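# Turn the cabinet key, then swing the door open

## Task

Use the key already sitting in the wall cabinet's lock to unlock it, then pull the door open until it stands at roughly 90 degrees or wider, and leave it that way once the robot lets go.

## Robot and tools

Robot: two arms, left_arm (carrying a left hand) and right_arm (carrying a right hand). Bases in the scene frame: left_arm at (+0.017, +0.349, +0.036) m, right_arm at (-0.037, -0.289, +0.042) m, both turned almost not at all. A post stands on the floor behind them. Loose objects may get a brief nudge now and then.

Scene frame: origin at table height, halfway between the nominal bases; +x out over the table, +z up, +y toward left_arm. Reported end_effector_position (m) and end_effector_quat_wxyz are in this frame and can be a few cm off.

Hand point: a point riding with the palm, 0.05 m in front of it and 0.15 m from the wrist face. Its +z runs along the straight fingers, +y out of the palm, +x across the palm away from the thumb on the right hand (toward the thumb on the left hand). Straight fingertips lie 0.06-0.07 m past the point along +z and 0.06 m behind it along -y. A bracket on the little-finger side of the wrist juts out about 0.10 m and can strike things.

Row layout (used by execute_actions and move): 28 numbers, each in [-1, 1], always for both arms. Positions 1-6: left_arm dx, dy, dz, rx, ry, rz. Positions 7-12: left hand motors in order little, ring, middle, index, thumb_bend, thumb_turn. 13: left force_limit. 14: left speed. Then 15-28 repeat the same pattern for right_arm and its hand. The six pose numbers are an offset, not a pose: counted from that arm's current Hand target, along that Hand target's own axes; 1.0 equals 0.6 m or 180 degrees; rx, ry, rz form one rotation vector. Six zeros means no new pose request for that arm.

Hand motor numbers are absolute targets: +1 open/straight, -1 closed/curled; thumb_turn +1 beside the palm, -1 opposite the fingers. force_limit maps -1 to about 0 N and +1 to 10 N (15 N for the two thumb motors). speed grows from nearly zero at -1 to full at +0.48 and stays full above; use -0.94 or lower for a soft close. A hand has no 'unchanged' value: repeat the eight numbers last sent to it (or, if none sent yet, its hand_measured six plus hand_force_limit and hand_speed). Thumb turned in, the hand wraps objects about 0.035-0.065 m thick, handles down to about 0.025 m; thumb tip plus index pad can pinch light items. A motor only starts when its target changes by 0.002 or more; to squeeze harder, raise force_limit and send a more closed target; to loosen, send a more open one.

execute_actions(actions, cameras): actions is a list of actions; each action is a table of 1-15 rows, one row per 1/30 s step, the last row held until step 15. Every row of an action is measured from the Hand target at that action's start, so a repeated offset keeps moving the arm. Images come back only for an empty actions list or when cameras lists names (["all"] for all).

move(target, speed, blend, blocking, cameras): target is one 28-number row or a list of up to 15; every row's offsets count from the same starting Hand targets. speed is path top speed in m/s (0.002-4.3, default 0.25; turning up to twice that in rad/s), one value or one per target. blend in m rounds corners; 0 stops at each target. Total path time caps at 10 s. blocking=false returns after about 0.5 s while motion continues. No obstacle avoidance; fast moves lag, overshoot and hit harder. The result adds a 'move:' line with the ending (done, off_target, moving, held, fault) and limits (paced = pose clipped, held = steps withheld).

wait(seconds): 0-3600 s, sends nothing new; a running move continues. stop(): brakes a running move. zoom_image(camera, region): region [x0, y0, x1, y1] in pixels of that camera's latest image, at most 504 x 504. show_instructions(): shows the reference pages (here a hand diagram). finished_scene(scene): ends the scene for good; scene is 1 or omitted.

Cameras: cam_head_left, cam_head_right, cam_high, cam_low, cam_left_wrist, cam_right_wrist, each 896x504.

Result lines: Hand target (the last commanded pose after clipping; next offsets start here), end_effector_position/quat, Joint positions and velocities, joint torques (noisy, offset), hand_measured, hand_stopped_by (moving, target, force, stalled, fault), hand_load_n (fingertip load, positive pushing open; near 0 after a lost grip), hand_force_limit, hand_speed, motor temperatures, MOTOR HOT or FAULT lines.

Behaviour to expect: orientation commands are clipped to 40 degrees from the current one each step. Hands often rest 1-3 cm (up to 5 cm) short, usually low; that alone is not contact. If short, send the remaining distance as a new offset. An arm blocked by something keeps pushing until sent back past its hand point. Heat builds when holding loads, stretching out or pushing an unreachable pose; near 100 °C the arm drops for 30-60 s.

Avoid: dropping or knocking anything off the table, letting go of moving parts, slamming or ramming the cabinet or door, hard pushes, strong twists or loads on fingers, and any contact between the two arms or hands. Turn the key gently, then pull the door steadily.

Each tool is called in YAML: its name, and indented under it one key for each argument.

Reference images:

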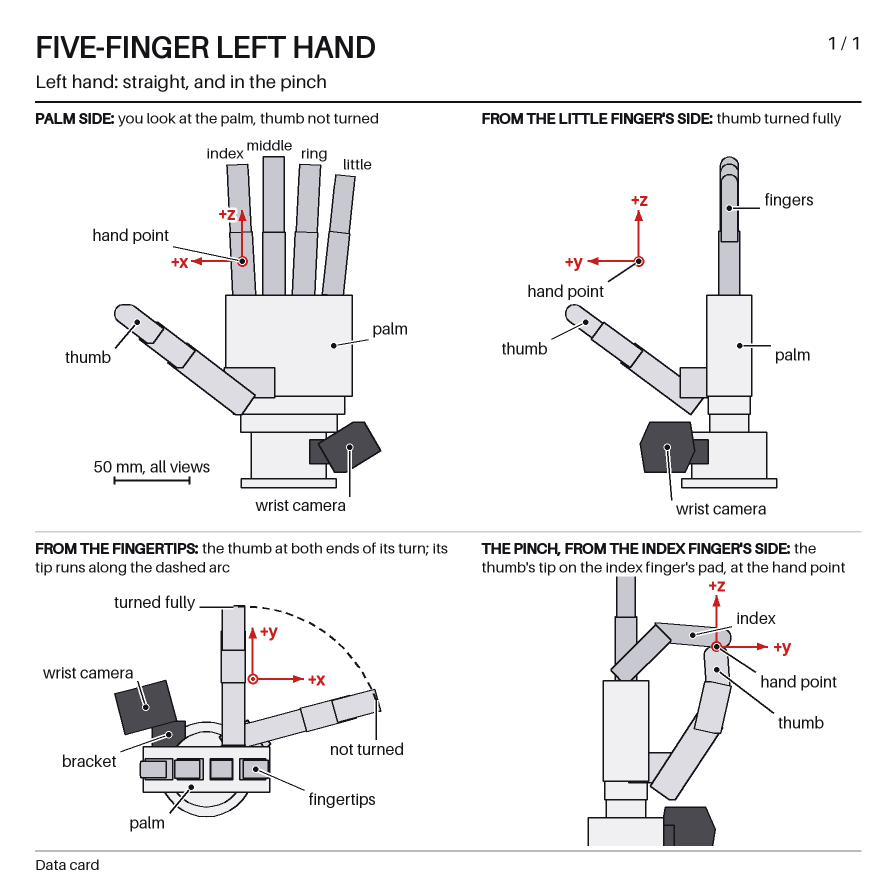

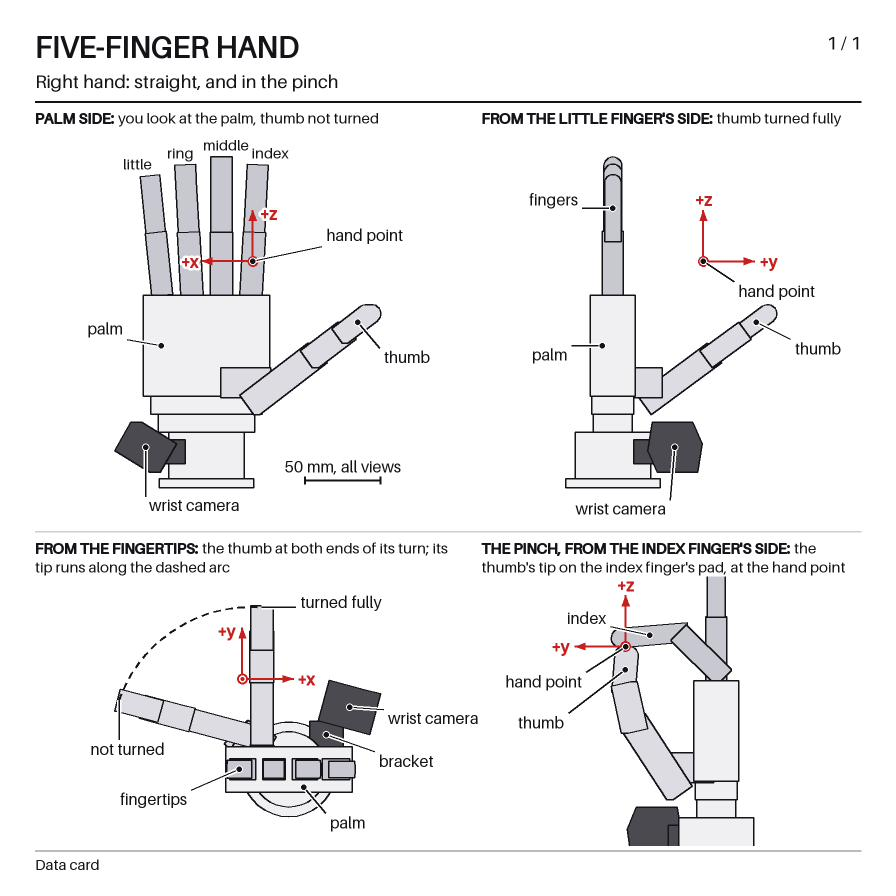

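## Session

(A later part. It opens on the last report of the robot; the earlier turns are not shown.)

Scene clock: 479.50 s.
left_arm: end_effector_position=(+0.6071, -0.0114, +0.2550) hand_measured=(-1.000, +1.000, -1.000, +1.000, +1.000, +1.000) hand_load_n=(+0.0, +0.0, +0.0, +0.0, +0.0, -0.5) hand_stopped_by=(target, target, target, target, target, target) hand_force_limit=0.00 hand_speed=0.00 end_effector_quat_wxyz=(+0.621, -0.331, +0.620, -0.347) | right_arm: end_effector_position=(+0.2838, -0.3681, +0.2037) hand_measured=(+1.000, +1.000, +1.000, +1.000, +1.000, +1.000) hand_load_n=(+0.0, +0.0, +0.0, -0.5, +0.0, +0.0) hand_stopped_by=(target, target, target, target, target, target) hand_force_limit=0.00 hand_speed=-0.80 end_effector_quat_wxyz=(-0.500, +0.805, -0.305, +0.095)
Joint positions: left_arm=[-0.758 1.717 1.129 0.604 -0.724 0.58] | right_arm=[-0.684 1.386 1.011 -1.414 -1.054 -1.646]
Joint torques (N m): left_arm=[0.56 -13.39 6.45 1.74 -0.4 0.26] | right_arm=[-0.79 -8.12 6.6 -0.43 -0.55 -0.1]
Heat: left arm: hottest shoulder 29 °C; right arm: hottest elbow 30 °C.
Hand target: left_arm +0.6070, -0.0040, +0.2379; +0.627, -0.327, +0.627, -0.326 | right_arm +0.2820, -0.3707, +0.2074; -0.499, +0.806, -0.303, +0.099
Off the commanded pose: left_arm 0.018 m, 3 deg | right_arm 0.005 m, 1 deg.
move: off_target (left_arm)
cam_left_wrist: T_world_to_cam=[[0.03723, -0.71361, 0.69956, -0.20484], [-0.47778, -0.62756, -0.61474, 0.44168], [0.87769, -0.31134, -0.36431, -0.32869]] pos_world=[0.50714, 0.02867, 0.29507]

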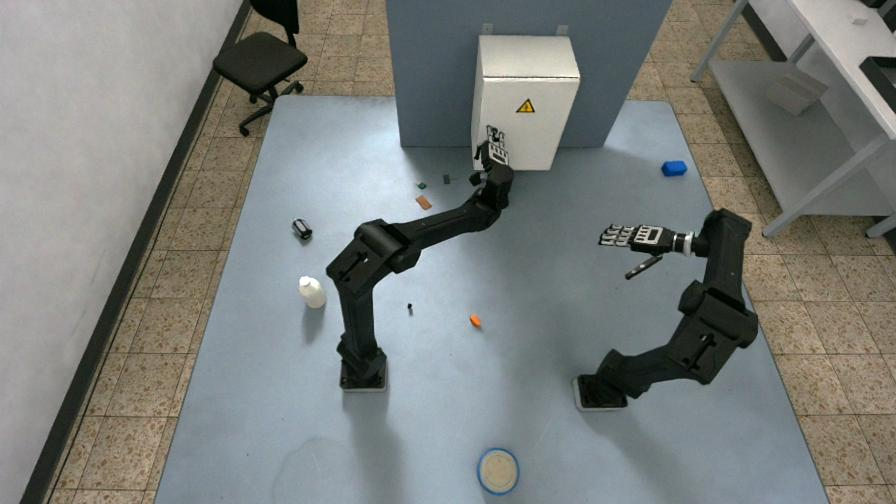

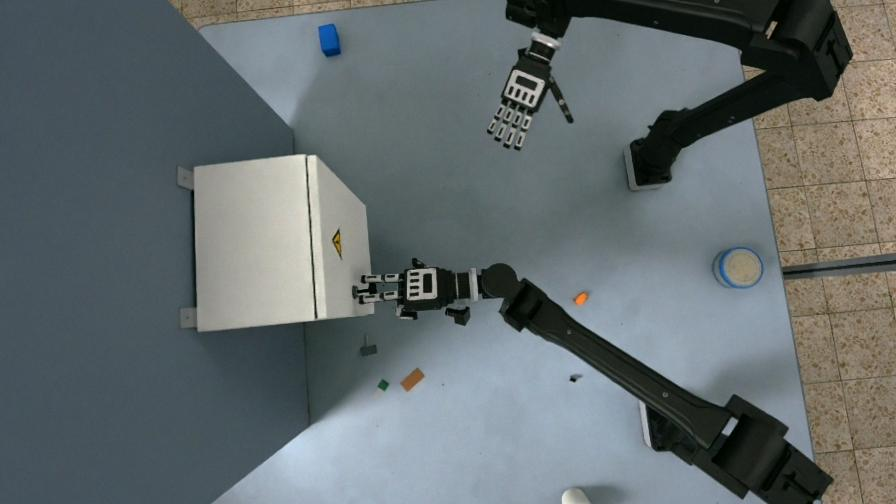

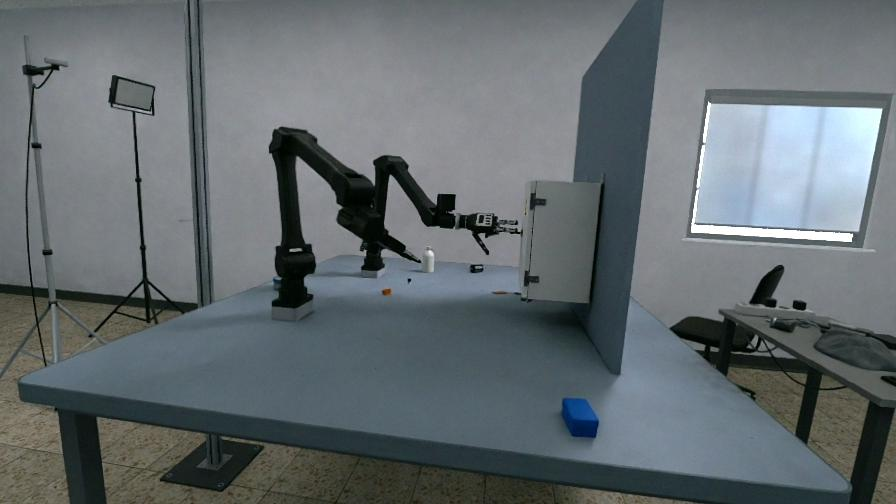

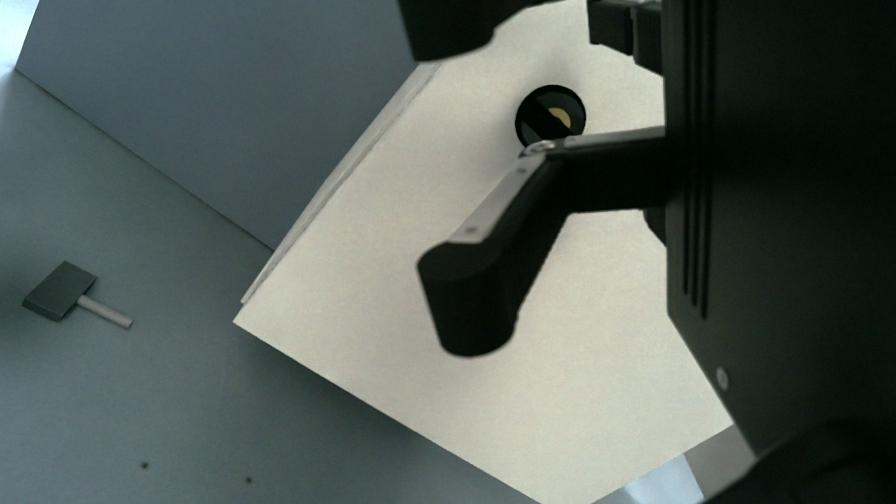

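move:
  target:
    - [-0.0232,-0.0448,0,0,0,0,-1,1,-1,1,1,1,0,0,0,0,0,0,0,0,1,1,1,1,1,1,0,-0.8]
    - [-0.0232,-0.0448,-0.1033,0,0,0,-1,1,-1,1,1,1,0,0,0,0,0,0,0,0,1,1,1,1,1,1,0,-0.8]
    - [-0.0882,-0.0127,-0.0817,0,0,0.3056,-1,1,-1,1,1,1,0,0,0,0,0,0,0,0,1,1,1,1,1,1,0,-0.8]
  speed: 0.15
  blend: [0.003,0.01,0]
  cameras: ["cam_head_left","cam_high","cam_low"]

zoom_image:
  camera: "cam_head_left"
  region: [460, 100, 530, 170]

zoom_image:
  camera: "cam_low"
  region: [460, 200, 550, 270]

zoom_image:
  camera: "cam_high"
  region: [330, 240, 450, 340]

Scene clock: 496.10 s.
left_arm: end_effector_position=(+0.5544, +0.0335, +0.2808) hand_measured=(-1.000, +1.000, -1.000, +1.000, +1.000, +1.000) hand_load_n=(+0.0, +0.0, +0.0, +0.0, +0.0, +0.0) hand_stopped_by=(target, target, target, target, target, target) hand_force_limit=0.00 hand_speed=0.00 end_effector_quat_wxyz=(+0.704, -0.002, +0.710, -0.006) | right_arm: end_effector_position=(+0.2838, -0.3681, +0.2037) hand_measured=(+1.000, +1.000, +1.000, +1.000, +1.000, +1.000) hand_load_n=(-0.5, +0.0, +0.0, +0.0, +0.0, +0.0) hand_stopped_by=(target, target, target, target, target, target) hand_force_limit=0.00 hand_speed=-0.80 end_effector_quat_wxyz=(-0.500, +0.805, -0.305, +0.095)
Joint positions: left_arm=[-0.844 1.659 1.036 0.612 -0.823 1.551] | right_arm=[-0.684 1.386 1.011 -1.414 -1.054 -1.646]
Joint torques (N m): left_arm=[0.79 -12.28 7.1 2.13 0.08 0.16] | right_arm=[0.09 -8.53 6.43 -0.47 -0.52 -0.07]
Heat: left arm: hottest shoulder 29 °C; right arm: hottest elbow 30 °C.
Hand target: left_arm +0.5579, +0.0350, +0.2747; +0.707, +0.000, +0.707, +0.000 | right_arm +0.2820, -0.3707, +0.2074; -0.499, +0.806, -0.303, +0.099
Off the commanded pose: left_arm 0.007 m, 1 deg | right_arm 0.005 m, 1 deg.
move: done

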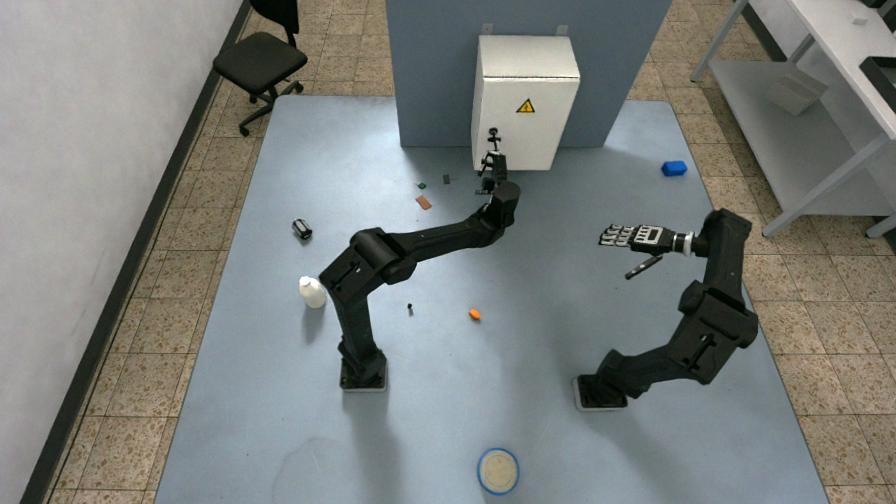

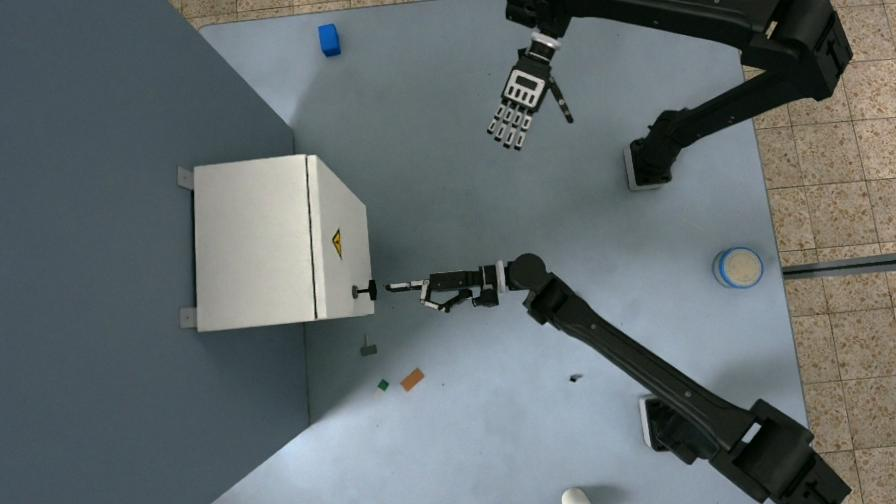

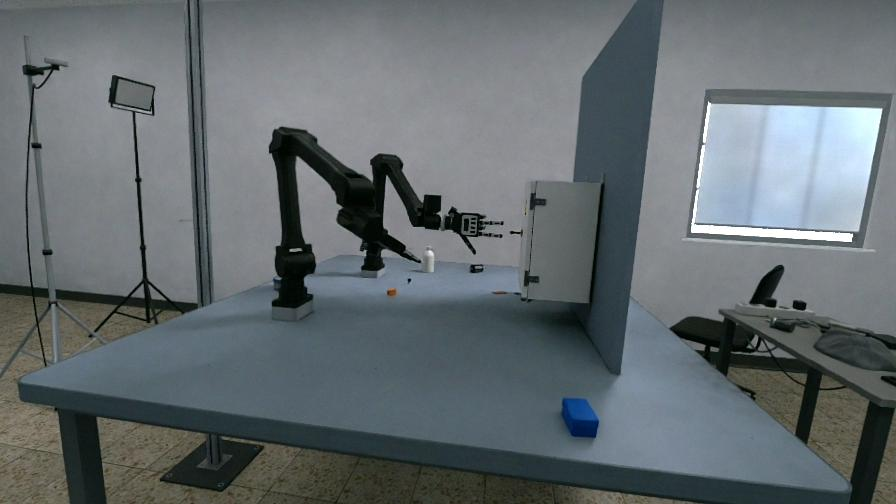

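Scaled by 7.200 from the camera's image (finer frame: 1280x720).

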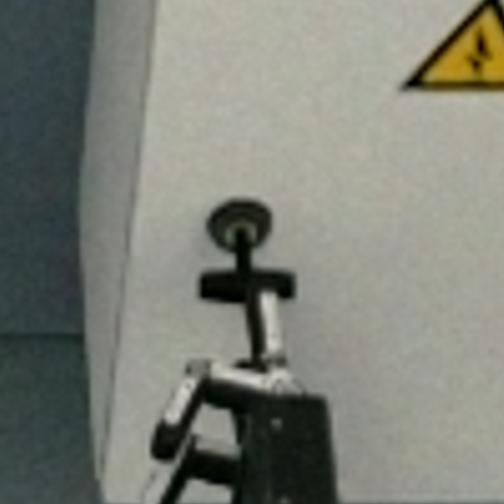

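Scaled by 5.600 from the camera's image (finer frame: 1280x720).

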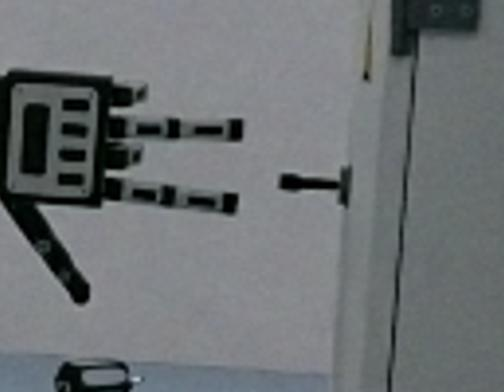

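Scaled by 4.200 from the camera's image (finer frame: 1280x720).

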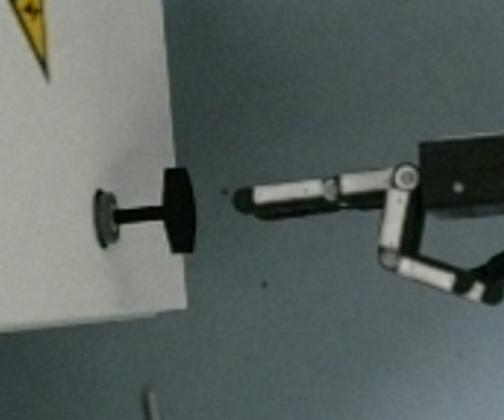

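move:
  target: [-0.0083,-0.003,0.042,0,0,0,-1,1,-1,1,1,1,0,0,0,0,0,0,0,0,1,1,1,1,1,1,0,-0.8]
  speed: 0.08
  cameras: ["cam_high","cam_low"]

zoom_image:
  camera: "cam_low"
  region: [460, 200, 550, 270]

zoom_image:
  camera: "cam_high"
  region: [330, 240, 450, 340]

Scene clock: 505.57 s.
left_arm: end_effector_position=(+0.5700, +0.0366, +0.2652) hand_measured=(-1.000, +1.000, -1.000, +1.000, +1.000, +1.000) hand_load_n=(+0.0, +0.0, +0.0, +0.0, +0.0, +0.0) hand_stopped_by=(target, target, target, target, target, target) hand_force_limit=0.00 hand_speed=0.00 end_effector_quat_wxyz=(+0.698, +0.007, +0.716, -0.001) | right_arm: end_effector_position=(+0.2838, -0.3681, +0.2037) hand_measured=(+1.000, +1.000, +1.000, +1.000, +1.000, +1.000) hand_load_n=(+0.0, +0.0, +0.0, +0.0, +0.0, +0.0) hand_stopped_by=(target, target, target, target, target, target) hand_force_limit=0.00 hand_speed=-0.80 end_effector_quat_wxyz=(-0.500, +0.805, -0.305, +0.095)
Joint positions: left_arm=[-0.816 1.697 1.049 0.612 -0.79 1.553] | right_arm=[-0.684 1.386 1.011 -1.414 -1.054 -1.646]
Joint torques (N m): left_arm=[1.2 -13.04 10.33 1.26 0.08 0.17] | right_arm=[-0.73 -7.88 6.64 -0.53 -0.54 -0.08]
Heat: left arm: hottest shoulder 29 °C; right arm: hottest elbow 30 °C.
Hand target: left_arm +0.5832, +0.0331, +0.2797; +0.707, +0.000, +0.707, +0.000 | right_arm +0.2820, -0.3707, +0.2074; -0.499, +0.806, -0.303, +0.099
Off the commanded pose: left_arm 0.020 m, 2 deg | right_arm 0.005 m, 1 deg.
move: off_target (left_arm)

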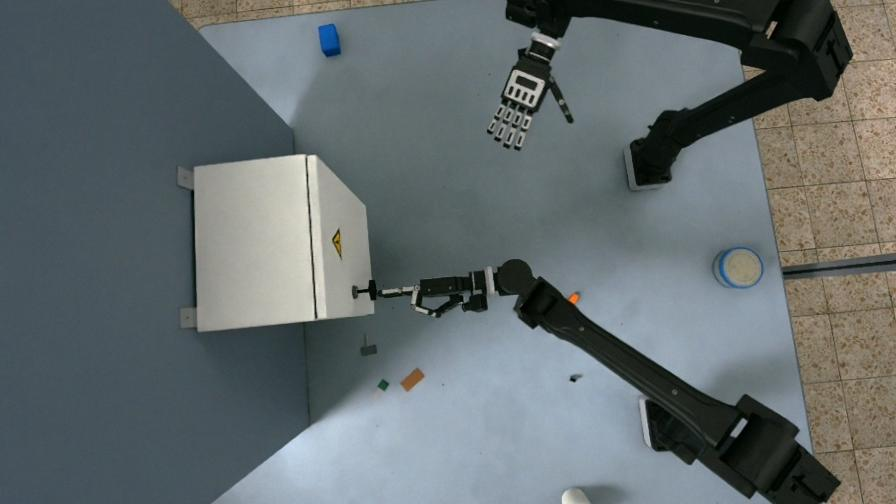

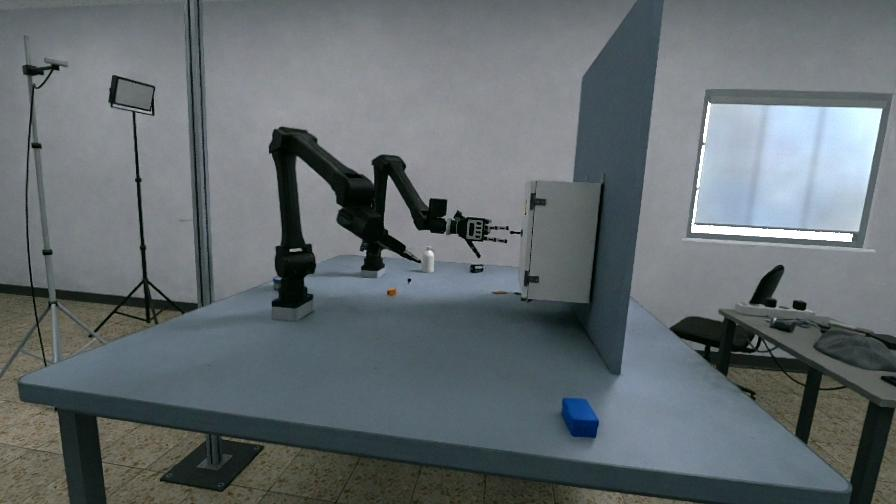

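Scaled by 5.600 from the camera's image (finer frame: 1280x720).

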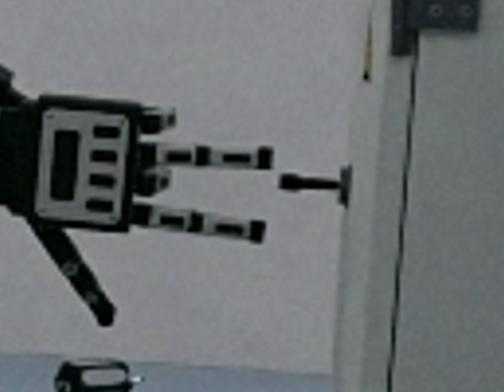

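Scaled by 4.200 from the camera's image (finer frame: 1280x720).

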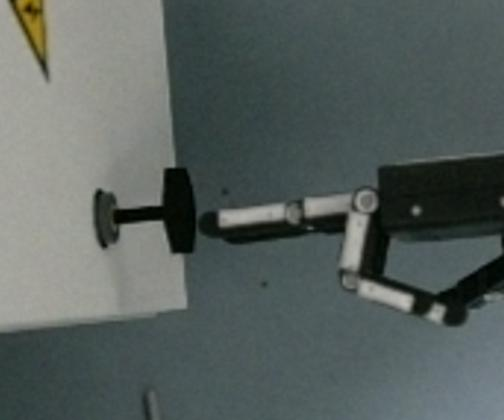

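move:
  target: [-0.0133,-0.0045,0.0517,0,0,0,-1,1,-1,1,1,1,0,0,0,0,0,0,0,0,1,1,1,1,1,1,0,-0.8]
  speed: 0.06
  cameras: ["cam_high","cam_low"]

zoom_image:
  camera: "cam_low"
  region: [460, 200, 550, 270]

zoom_image:
  camera: "cam_high"
  region: [330, 240, 450, 340]

Scene clock: 510.70 s.
left_arm: end_effector_position=(+0.6003, +0.0349, +0.2782) hand_measured=(-1.000, +1.000, -1.000, +1.000, +1.000, +1.000) hand_load_n=(+0.0, +0.0, +0.0, +0.0, +0.0, +0.0) hand_stopped_by=(target, target, target, target, target, target) hand_force_limit=0.00 hand_speed=0.00 end_effector_quat_wxyz=(+0.703, -0.002, +0.711, -0.004) | right_arm: end_effector_position=(+0.2838, -0.3681, +0.2037) hand_measured=(+1.000, +1.000, +1.000, +1.000, +1.000, +1.000) hand_load_n=(+0.0, +0.0, +0.0, +0.0, -0.5, +0.0) hand_stopped_by=(target, target, target, target, target, target) hand_force_limit=0.00 hand_speed=-0.80 end_effector_quat_wxyz=(-0.500, +0.805, -0.305, +0.095)
Joint positions: left_arm=[-0.78 1.733 1.131 0.587 -0.762 1.553] | right_arm=[-0.684 1.386 1.011 -1.414 -1.054 -1.646]
Joint torques (N m): left_arm=[1.14 -13.51 10.66 0.72 0.09 0.17] | right_arm=[-0.67 -8.35 6.65 -0.42 -0.54 -0.11]
Heat: left arm: hottest shoulder 30 °C; right arm: hottest elbow 30 °C.
Hand target: left_arm +0.6143, +0.0305, +0.2878; +0.707, +0.000, +0.707, +0.000 | right_arm +0.2820, -0.3707, +0.2074; -0.499, +0.806, -0.303, +0.099
Off the commanded pose: left_arm 0.017 m, 1 deg | right_arm 0.005 m, 1 deg.
move: off_target (left_arm)

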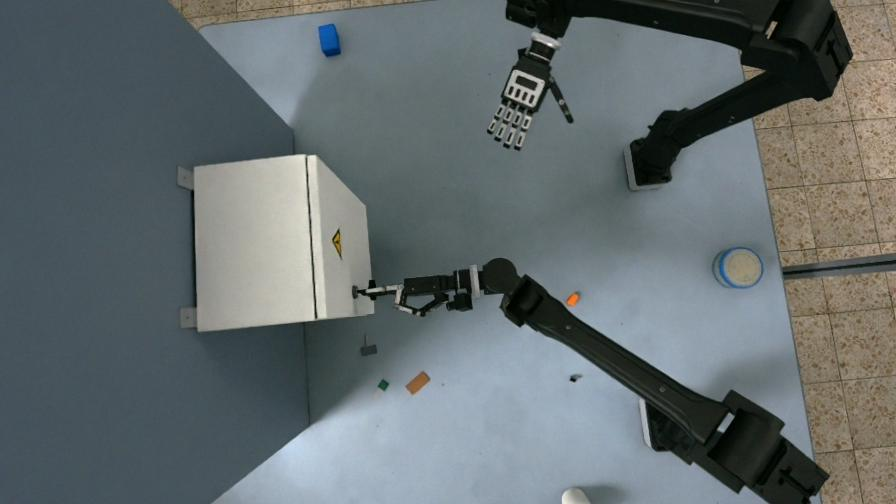

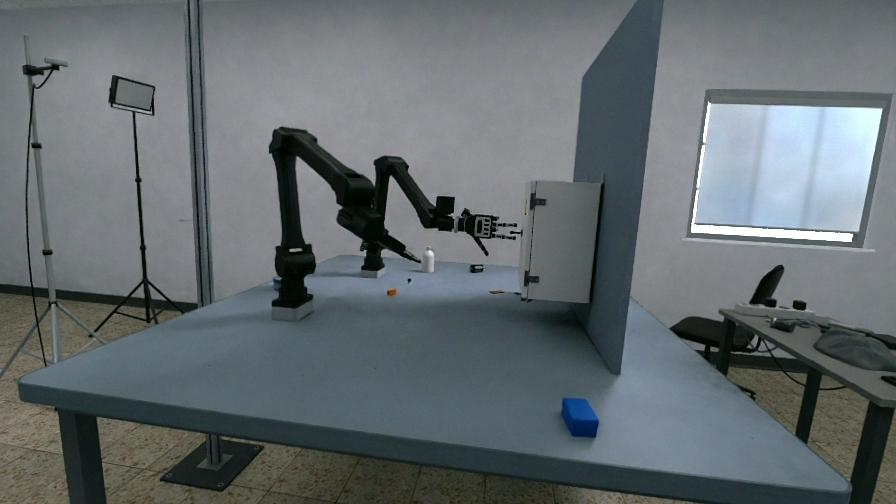

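Scaled by 5.600 from the camera's image (finer frame: 1280x720).

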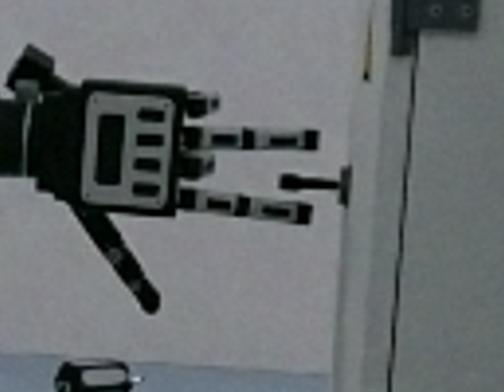

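Scaled by 4.200 from the camera's image (finer frame: 1280x720).

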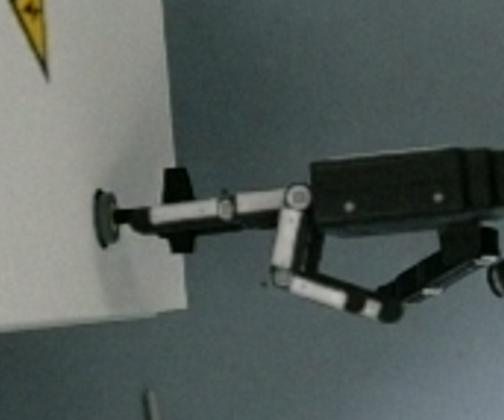

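move:
  target:
    - [0.0508,-0.013,-0.01,0,0,-0.1111,-1,1,-1,1,1,1,0,0,0,0,0,0,0,0,1,1,1,1,1,1,0,-0.8]
    - [0.075,-0.0408,-0.01,0,0,-0.2222,-1,1,-1,1,1,1,0,0,0,0,0,0,0,0,1,1,1,1,1,1,0,-0.8]
  speed: 0.15
  blend: 0.003
  cameras: ["cam_high","cam_low"]

zoom_image:
  camera: "cam_low"
  region: [460, 200, 550, 270]

zoom_image:
  camera: "cam_high"
  region: [330, 240, 450, 340]

Scene clock: 523.17 s.
left_arm: end_effector_position=(+0.6016, +0.0042, +0.2477) hand_measured=(-1.000, +1.000, -1.000, +1.000, +1.000, +1.000) hand_load_n=(+0.0, +0.0, +0.0, +0.0, +0.0, +0.0) hand_stopped_by=(target, target, target, target, target, target) hand_force_limit=0.00 hand_speed=0.00 end_effector_quat_wxyz=(+0.663, -0.236, +0.671, -0.235) | right_arm: end_effector_position=(+0.2838, -0.3681, +0.2037) hand_measured=(+1.000, +1.000, +1.000, +1.000, +1.000, +1.000) hand_load_n=(+0.0, +0.0, +0.0, +0.0, +0.0, +0.0) hand_stopped_by=(target, target, target, target, target, target) hand_force_limit=0.00 hand_speed=-0.80 end_effector_quat_wxyz=(-0.500, +0.805, -0.305, +0.095)
Joint positions: left_arm=[-0.775 1.733 1.131 0.587 -0.757 0.881] | right_arm=[-0.684 1.386 1.011 -1.414 -1.054 -1.646]
Joint torques (N m): left_arm=[1.2 -13.74 7.45 2.14 0.09 -0.11] | right_arm=[-0.44 -7.94 6.65 -0.47 -0.54 -0.07]
Heat: left arm: hottest shoulder 30 °C; right arm: hottest elbow 30 °C.
Hand target: left_arm +0.6081, +0.0058, +0.2428; +0.664, -0.242, +0.665, -0.242 | right_arm +0.2820, -0.3707, +0.2074; -0.499, +0.806, -0.303, +0.099
Off the commanded pose: left_arm 0.008 m, 1 deg | right_arm 0.005 m, 1 deg.
move: done

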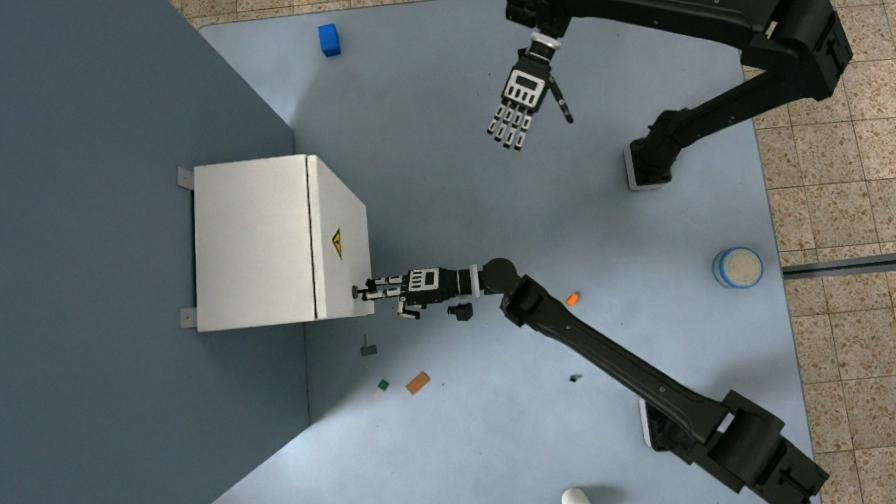

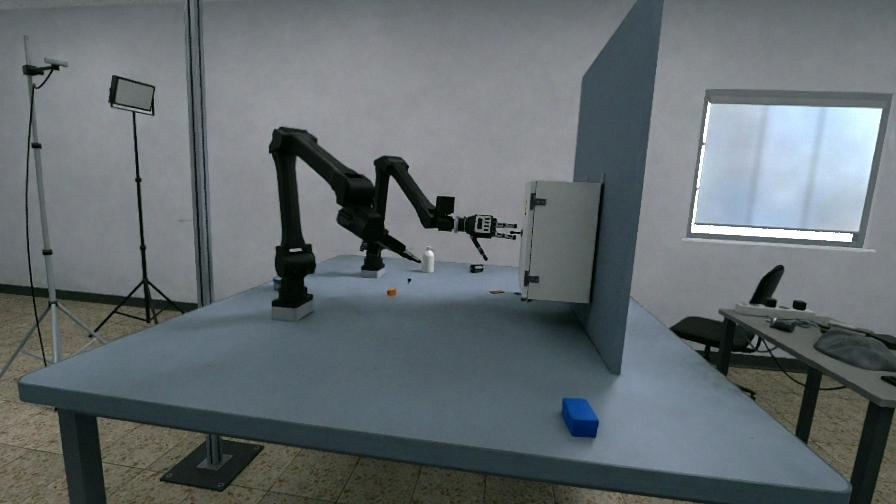

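Scaled by 5.600 from the camera's image (finer frame: 1280x720).

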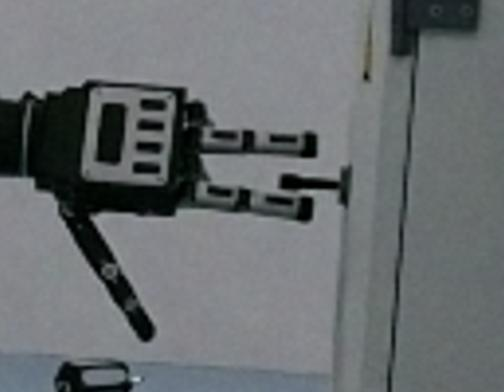

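Scaled by 4.200 from the camera's image (finer frame: 1280x720).

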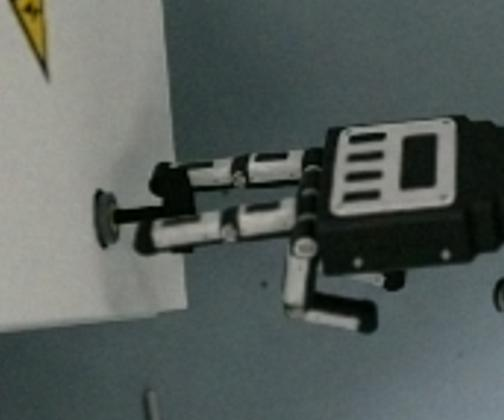

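move:
  target:
    - [0.0313,-0.0118,0,0,0,-0.1111,-1,1,-1,1,1,1,0,0,0,0,0,0,0,0,1,1,1,1,1,1,0,-0.8]
    - [0.0553,-0.0397,0,0,0,-0.2222,-1,1,-1,1,1,1,0,0,0,0,0,0,0,0,1,1,1,1,1,1,0,-0.8]
  speed: 0.15
  blend: 0.003
  cameras: ["cam_head_left","cam_high","cam_low","cam_left_wrist"]

zoom_image:
  camera: "cam_head_left"
  region: [460, 100, 530, 170]

zoom_image:
  camera: "cam_low"
  region: [460, 200, 550, 270]

zoom_image:
  camera: "cam_high"
  region: [330, 240, 450, 340]

zoom_image:
  camera: "cam_left_wrist"
  region: [400, 0, 700, 160]

Scene clock: 534.00 s.
left_arm: end_effector_position=(+0.6024, -0.0399, +0.2400) hand_measured=(-1.000, +1.000, -1.000, +1.000, +1.000, +1.000) hand_load_n=(+0.0, +0.0, +0.0, +0.0, +0.0, -0.5) hand_stopped_by=(target, target, target, target, target, target) hand_force_limit=0.00 hand_speed=0.00 end_effector_quat_wxyz=(+0.542, -0.445, +0.552, -0.451) | right_arm: end_effector_position=(+0.2838, -0.3681, +0.2037) hand_measured=(+1.000, +1.000, +1.000, +1.000, +1.000, +1.000) hand_load_n=(+0.0, +0.0, +0.0, +0.0, +0.0, +0.0) hand_stopped_by=(target, target, target, target, target, target) hand_force_limit=0.00 hand_speed=-0.80 end_effector_quat_wxyz=(-0.500, +0.805, -0.305, +0.095)
Joint positions: left_arm=[-0.768 1.737 1.118 0.61 -0.737 0.192] | right_arm=[-0.684 1.386 1.011 -1.414 -1.054 -1.646]
Joint torques (N m): left_arm=[1.38 -13.74 6.79 2.18 0.06 -0.15] | right_arm=[-0.44 -8.12 6.45 -0.42 -0.55 -0.08]
Heat: left arm: hottest shoulder 30 °C; right arm: hottest elbow 31 °C.
Hand target: left_arm +0.6083, -0.0336, +0.2325; +0.542, -0.455, +0.542, -0.454 | right_arm +0.2820, -0.3707, +0.2074; -0.499, +0.806, -0.303, +0.099
Off the commanded pose: left_arm 0.011 m, 2 deg | right_arm 0.005 m, 1 deg.
move: off_target (left_arm)
cam_left_wrist: T_world_to_cam=[[0.05852, -0.41082, 0.90984, -0.26572], [-0.48731, -0.80719, -0.33313, 0.34342], [0.87127, -0.42388, -0.24743, -0.36759]] pos_world=[0.50317, 0.01222, 0.26521]

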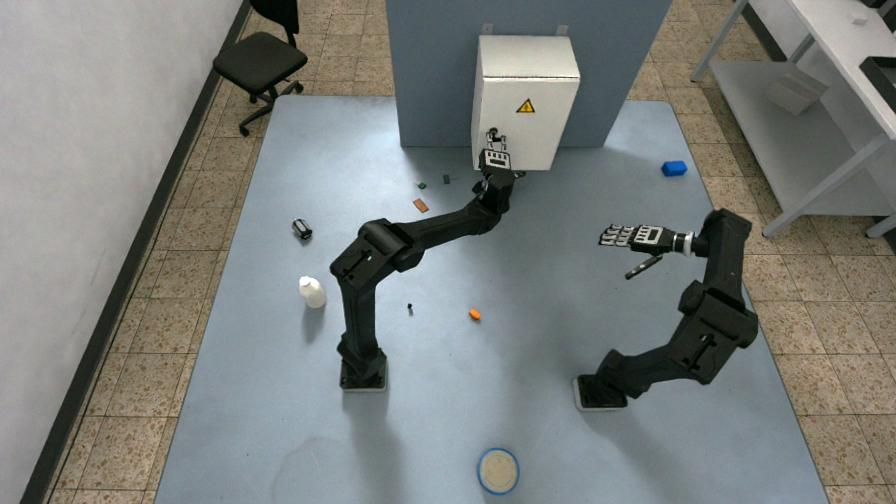

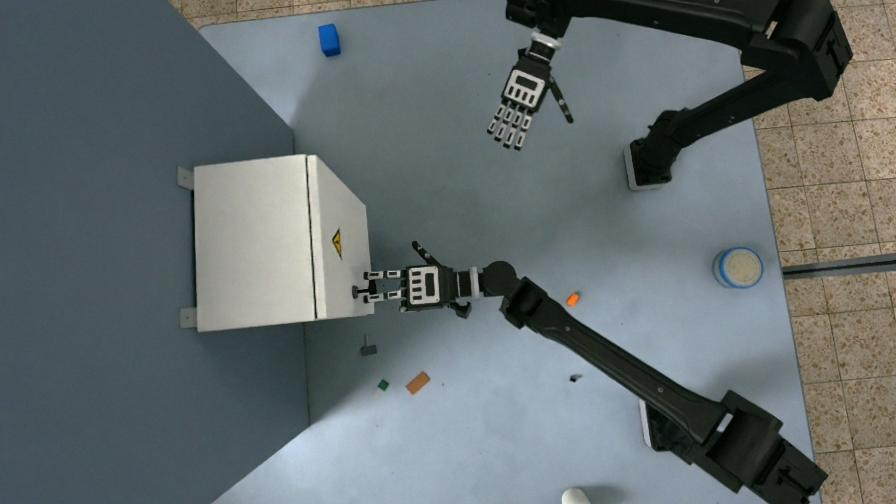

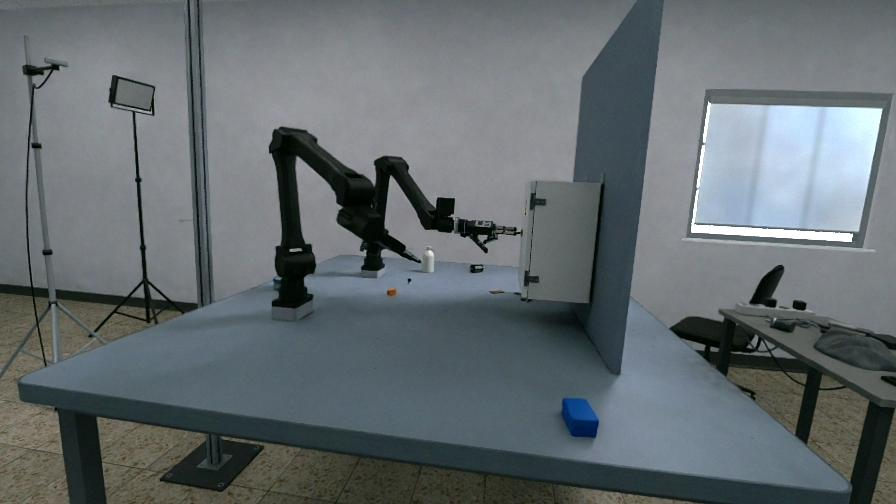

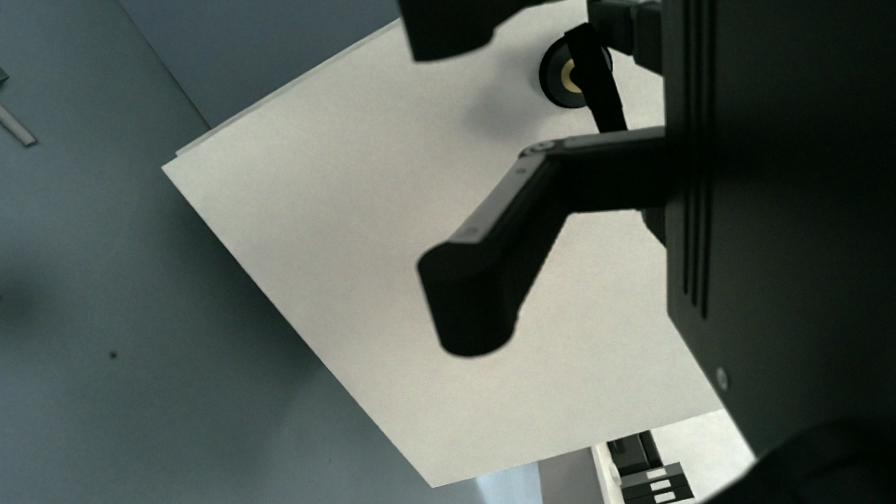

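Scaled by 7.200 from the camera's image (finer frame: 1280x720).

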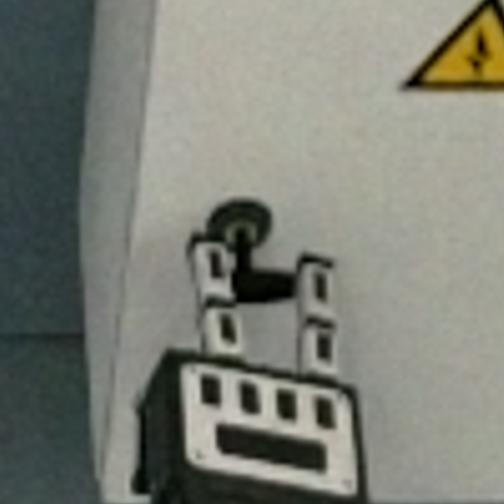

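Scaled by 5.600 from the camera's image (finer frame: 1280x720).

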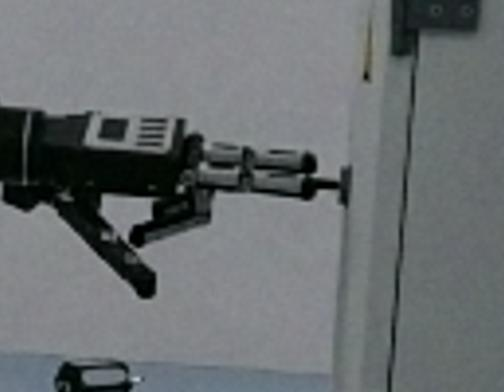

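Scaled by 4.200 from the camera's image (finer frame: 1280x720).

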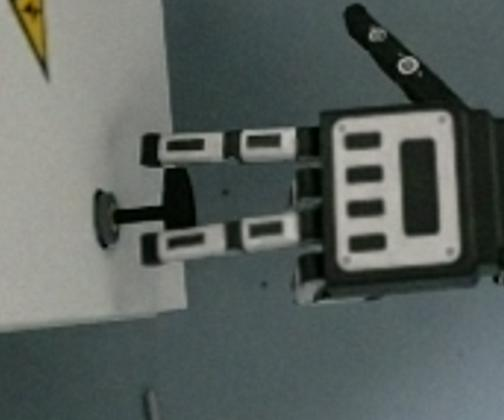

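Scaled by 1.680 from the camera's image (finer frame: 1280x720).

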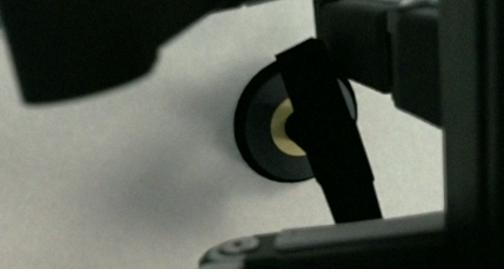

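move:
  target:
    - [-0.0375,0.0117,0,0,0,0.1111,-1,1,-1,1,1,1,0,0,0,0,0,0,0,0,1,1,1,1,1,1,0,-0.8]
    - [-0.0748,0.0085,0,0,0,0.2222,-1,1,-1,1,1,1,0,0,0,0,0,0,0,0,1,1,1,1,1,1,0,-0.8]
  speed: 0.15
  blend: 0.003
  cameras: ["cam_high","cam_low"]

zoom_image:
  camera: "cam_low"
  region: [460, 200, 550, 270]

zoom_image:
  camera: "cam_high"
  region: [330, 240, 450, 340]

Scene clock: 551.67 s.
left_arm: end_effector_position=(+0.6031, +0.0036, +0.2424) hand_measured=(-1.000, +1.000, -1.000, +1.000, +1.000, +1.000) hand_load_n=(+0.0, +0.0, +0.0, +0.0, +0.0, +0.0) hand_stopped_by=(target, target, target, target, target, target) hand_force_limit=0.00 hand_speed=0.00 end_effector_quat_wxyz=(+0.659, -0.242, +0.667, -0.251) | right_arm: end_effector_position=(+0.2838, -0.3681, +0.2037) hand_measured=(+1.000, +1.000, +1.000, +1.000, +1.000, +1.000) hand_load_n=(+0.0, +0.0, +0.0, +0.0, +0.0, -0.5) hand_stopped_by=(target, target, target, target, target, target) hand_force_limit=0.00 hand_speed=-0.80 end_effector_quat_wxyz=(-0.500, +0.805, -0.305, +0.095)
Joint positions: left_arm=[-0.768 1.737 1.118 0.61 -0.736 0.853] | right_arm=[-0.684 1.386 1.011 -1.414 -1.054 -1.646]
Joint torques (N m): left_arm=[1.26 -13.74 6.97 2.1 -0.07 0.16] | right_arm=[-0.15 -8.41 6.52 -0.57 -0.53 -0.1]
Heat: left arm: hottest shoulder 29 °C; right arm: hottest elbow 31 °C.
Hand target: left_arm +0.6082, +0.0114, +0.2352; +0.664, -0.242, +0.665, -0.242 | right_arm +0.2820, -0.3707, +0.2074; -0.499, +0.806, -0.303, +0.099
Off the commanded pose: left_arm 0.012 m, 1 deg | right_arm 0.005 m, 1 deg.
move: off_target (left_arm)

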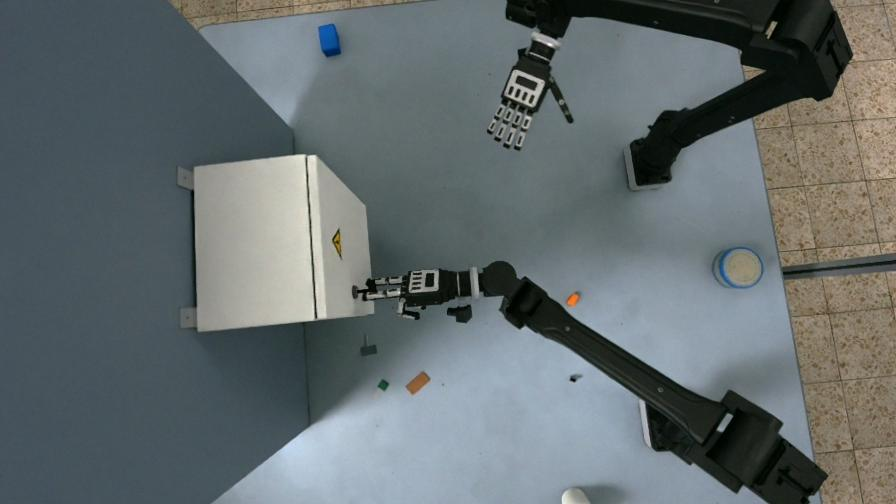

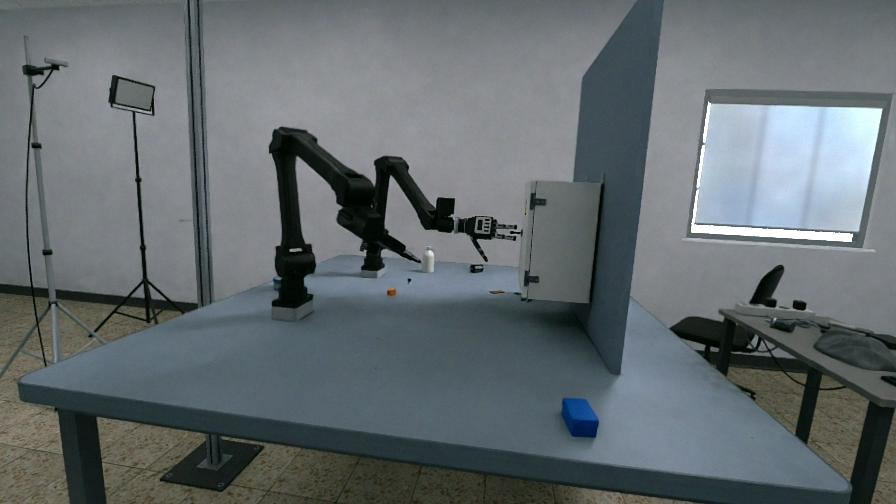

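Scaled by 5.600 from the camera's image (finer frame: 1280x720).

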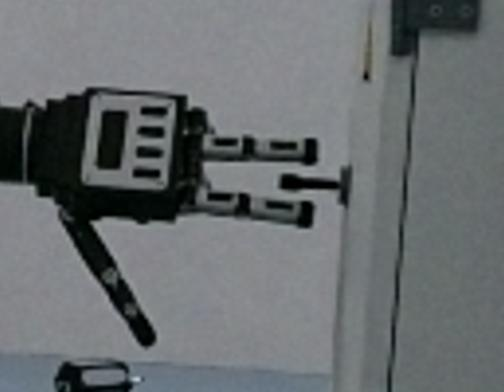

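Scaled by 4.200 from the camera's image (finer frame: 1280x720).

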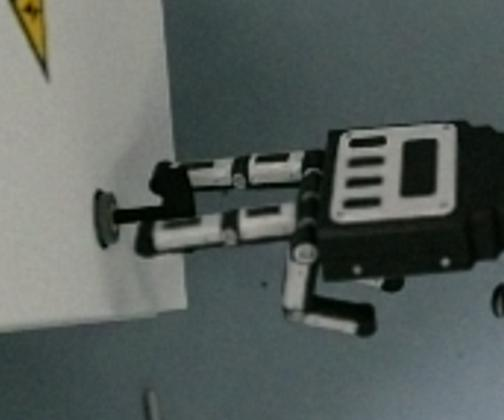

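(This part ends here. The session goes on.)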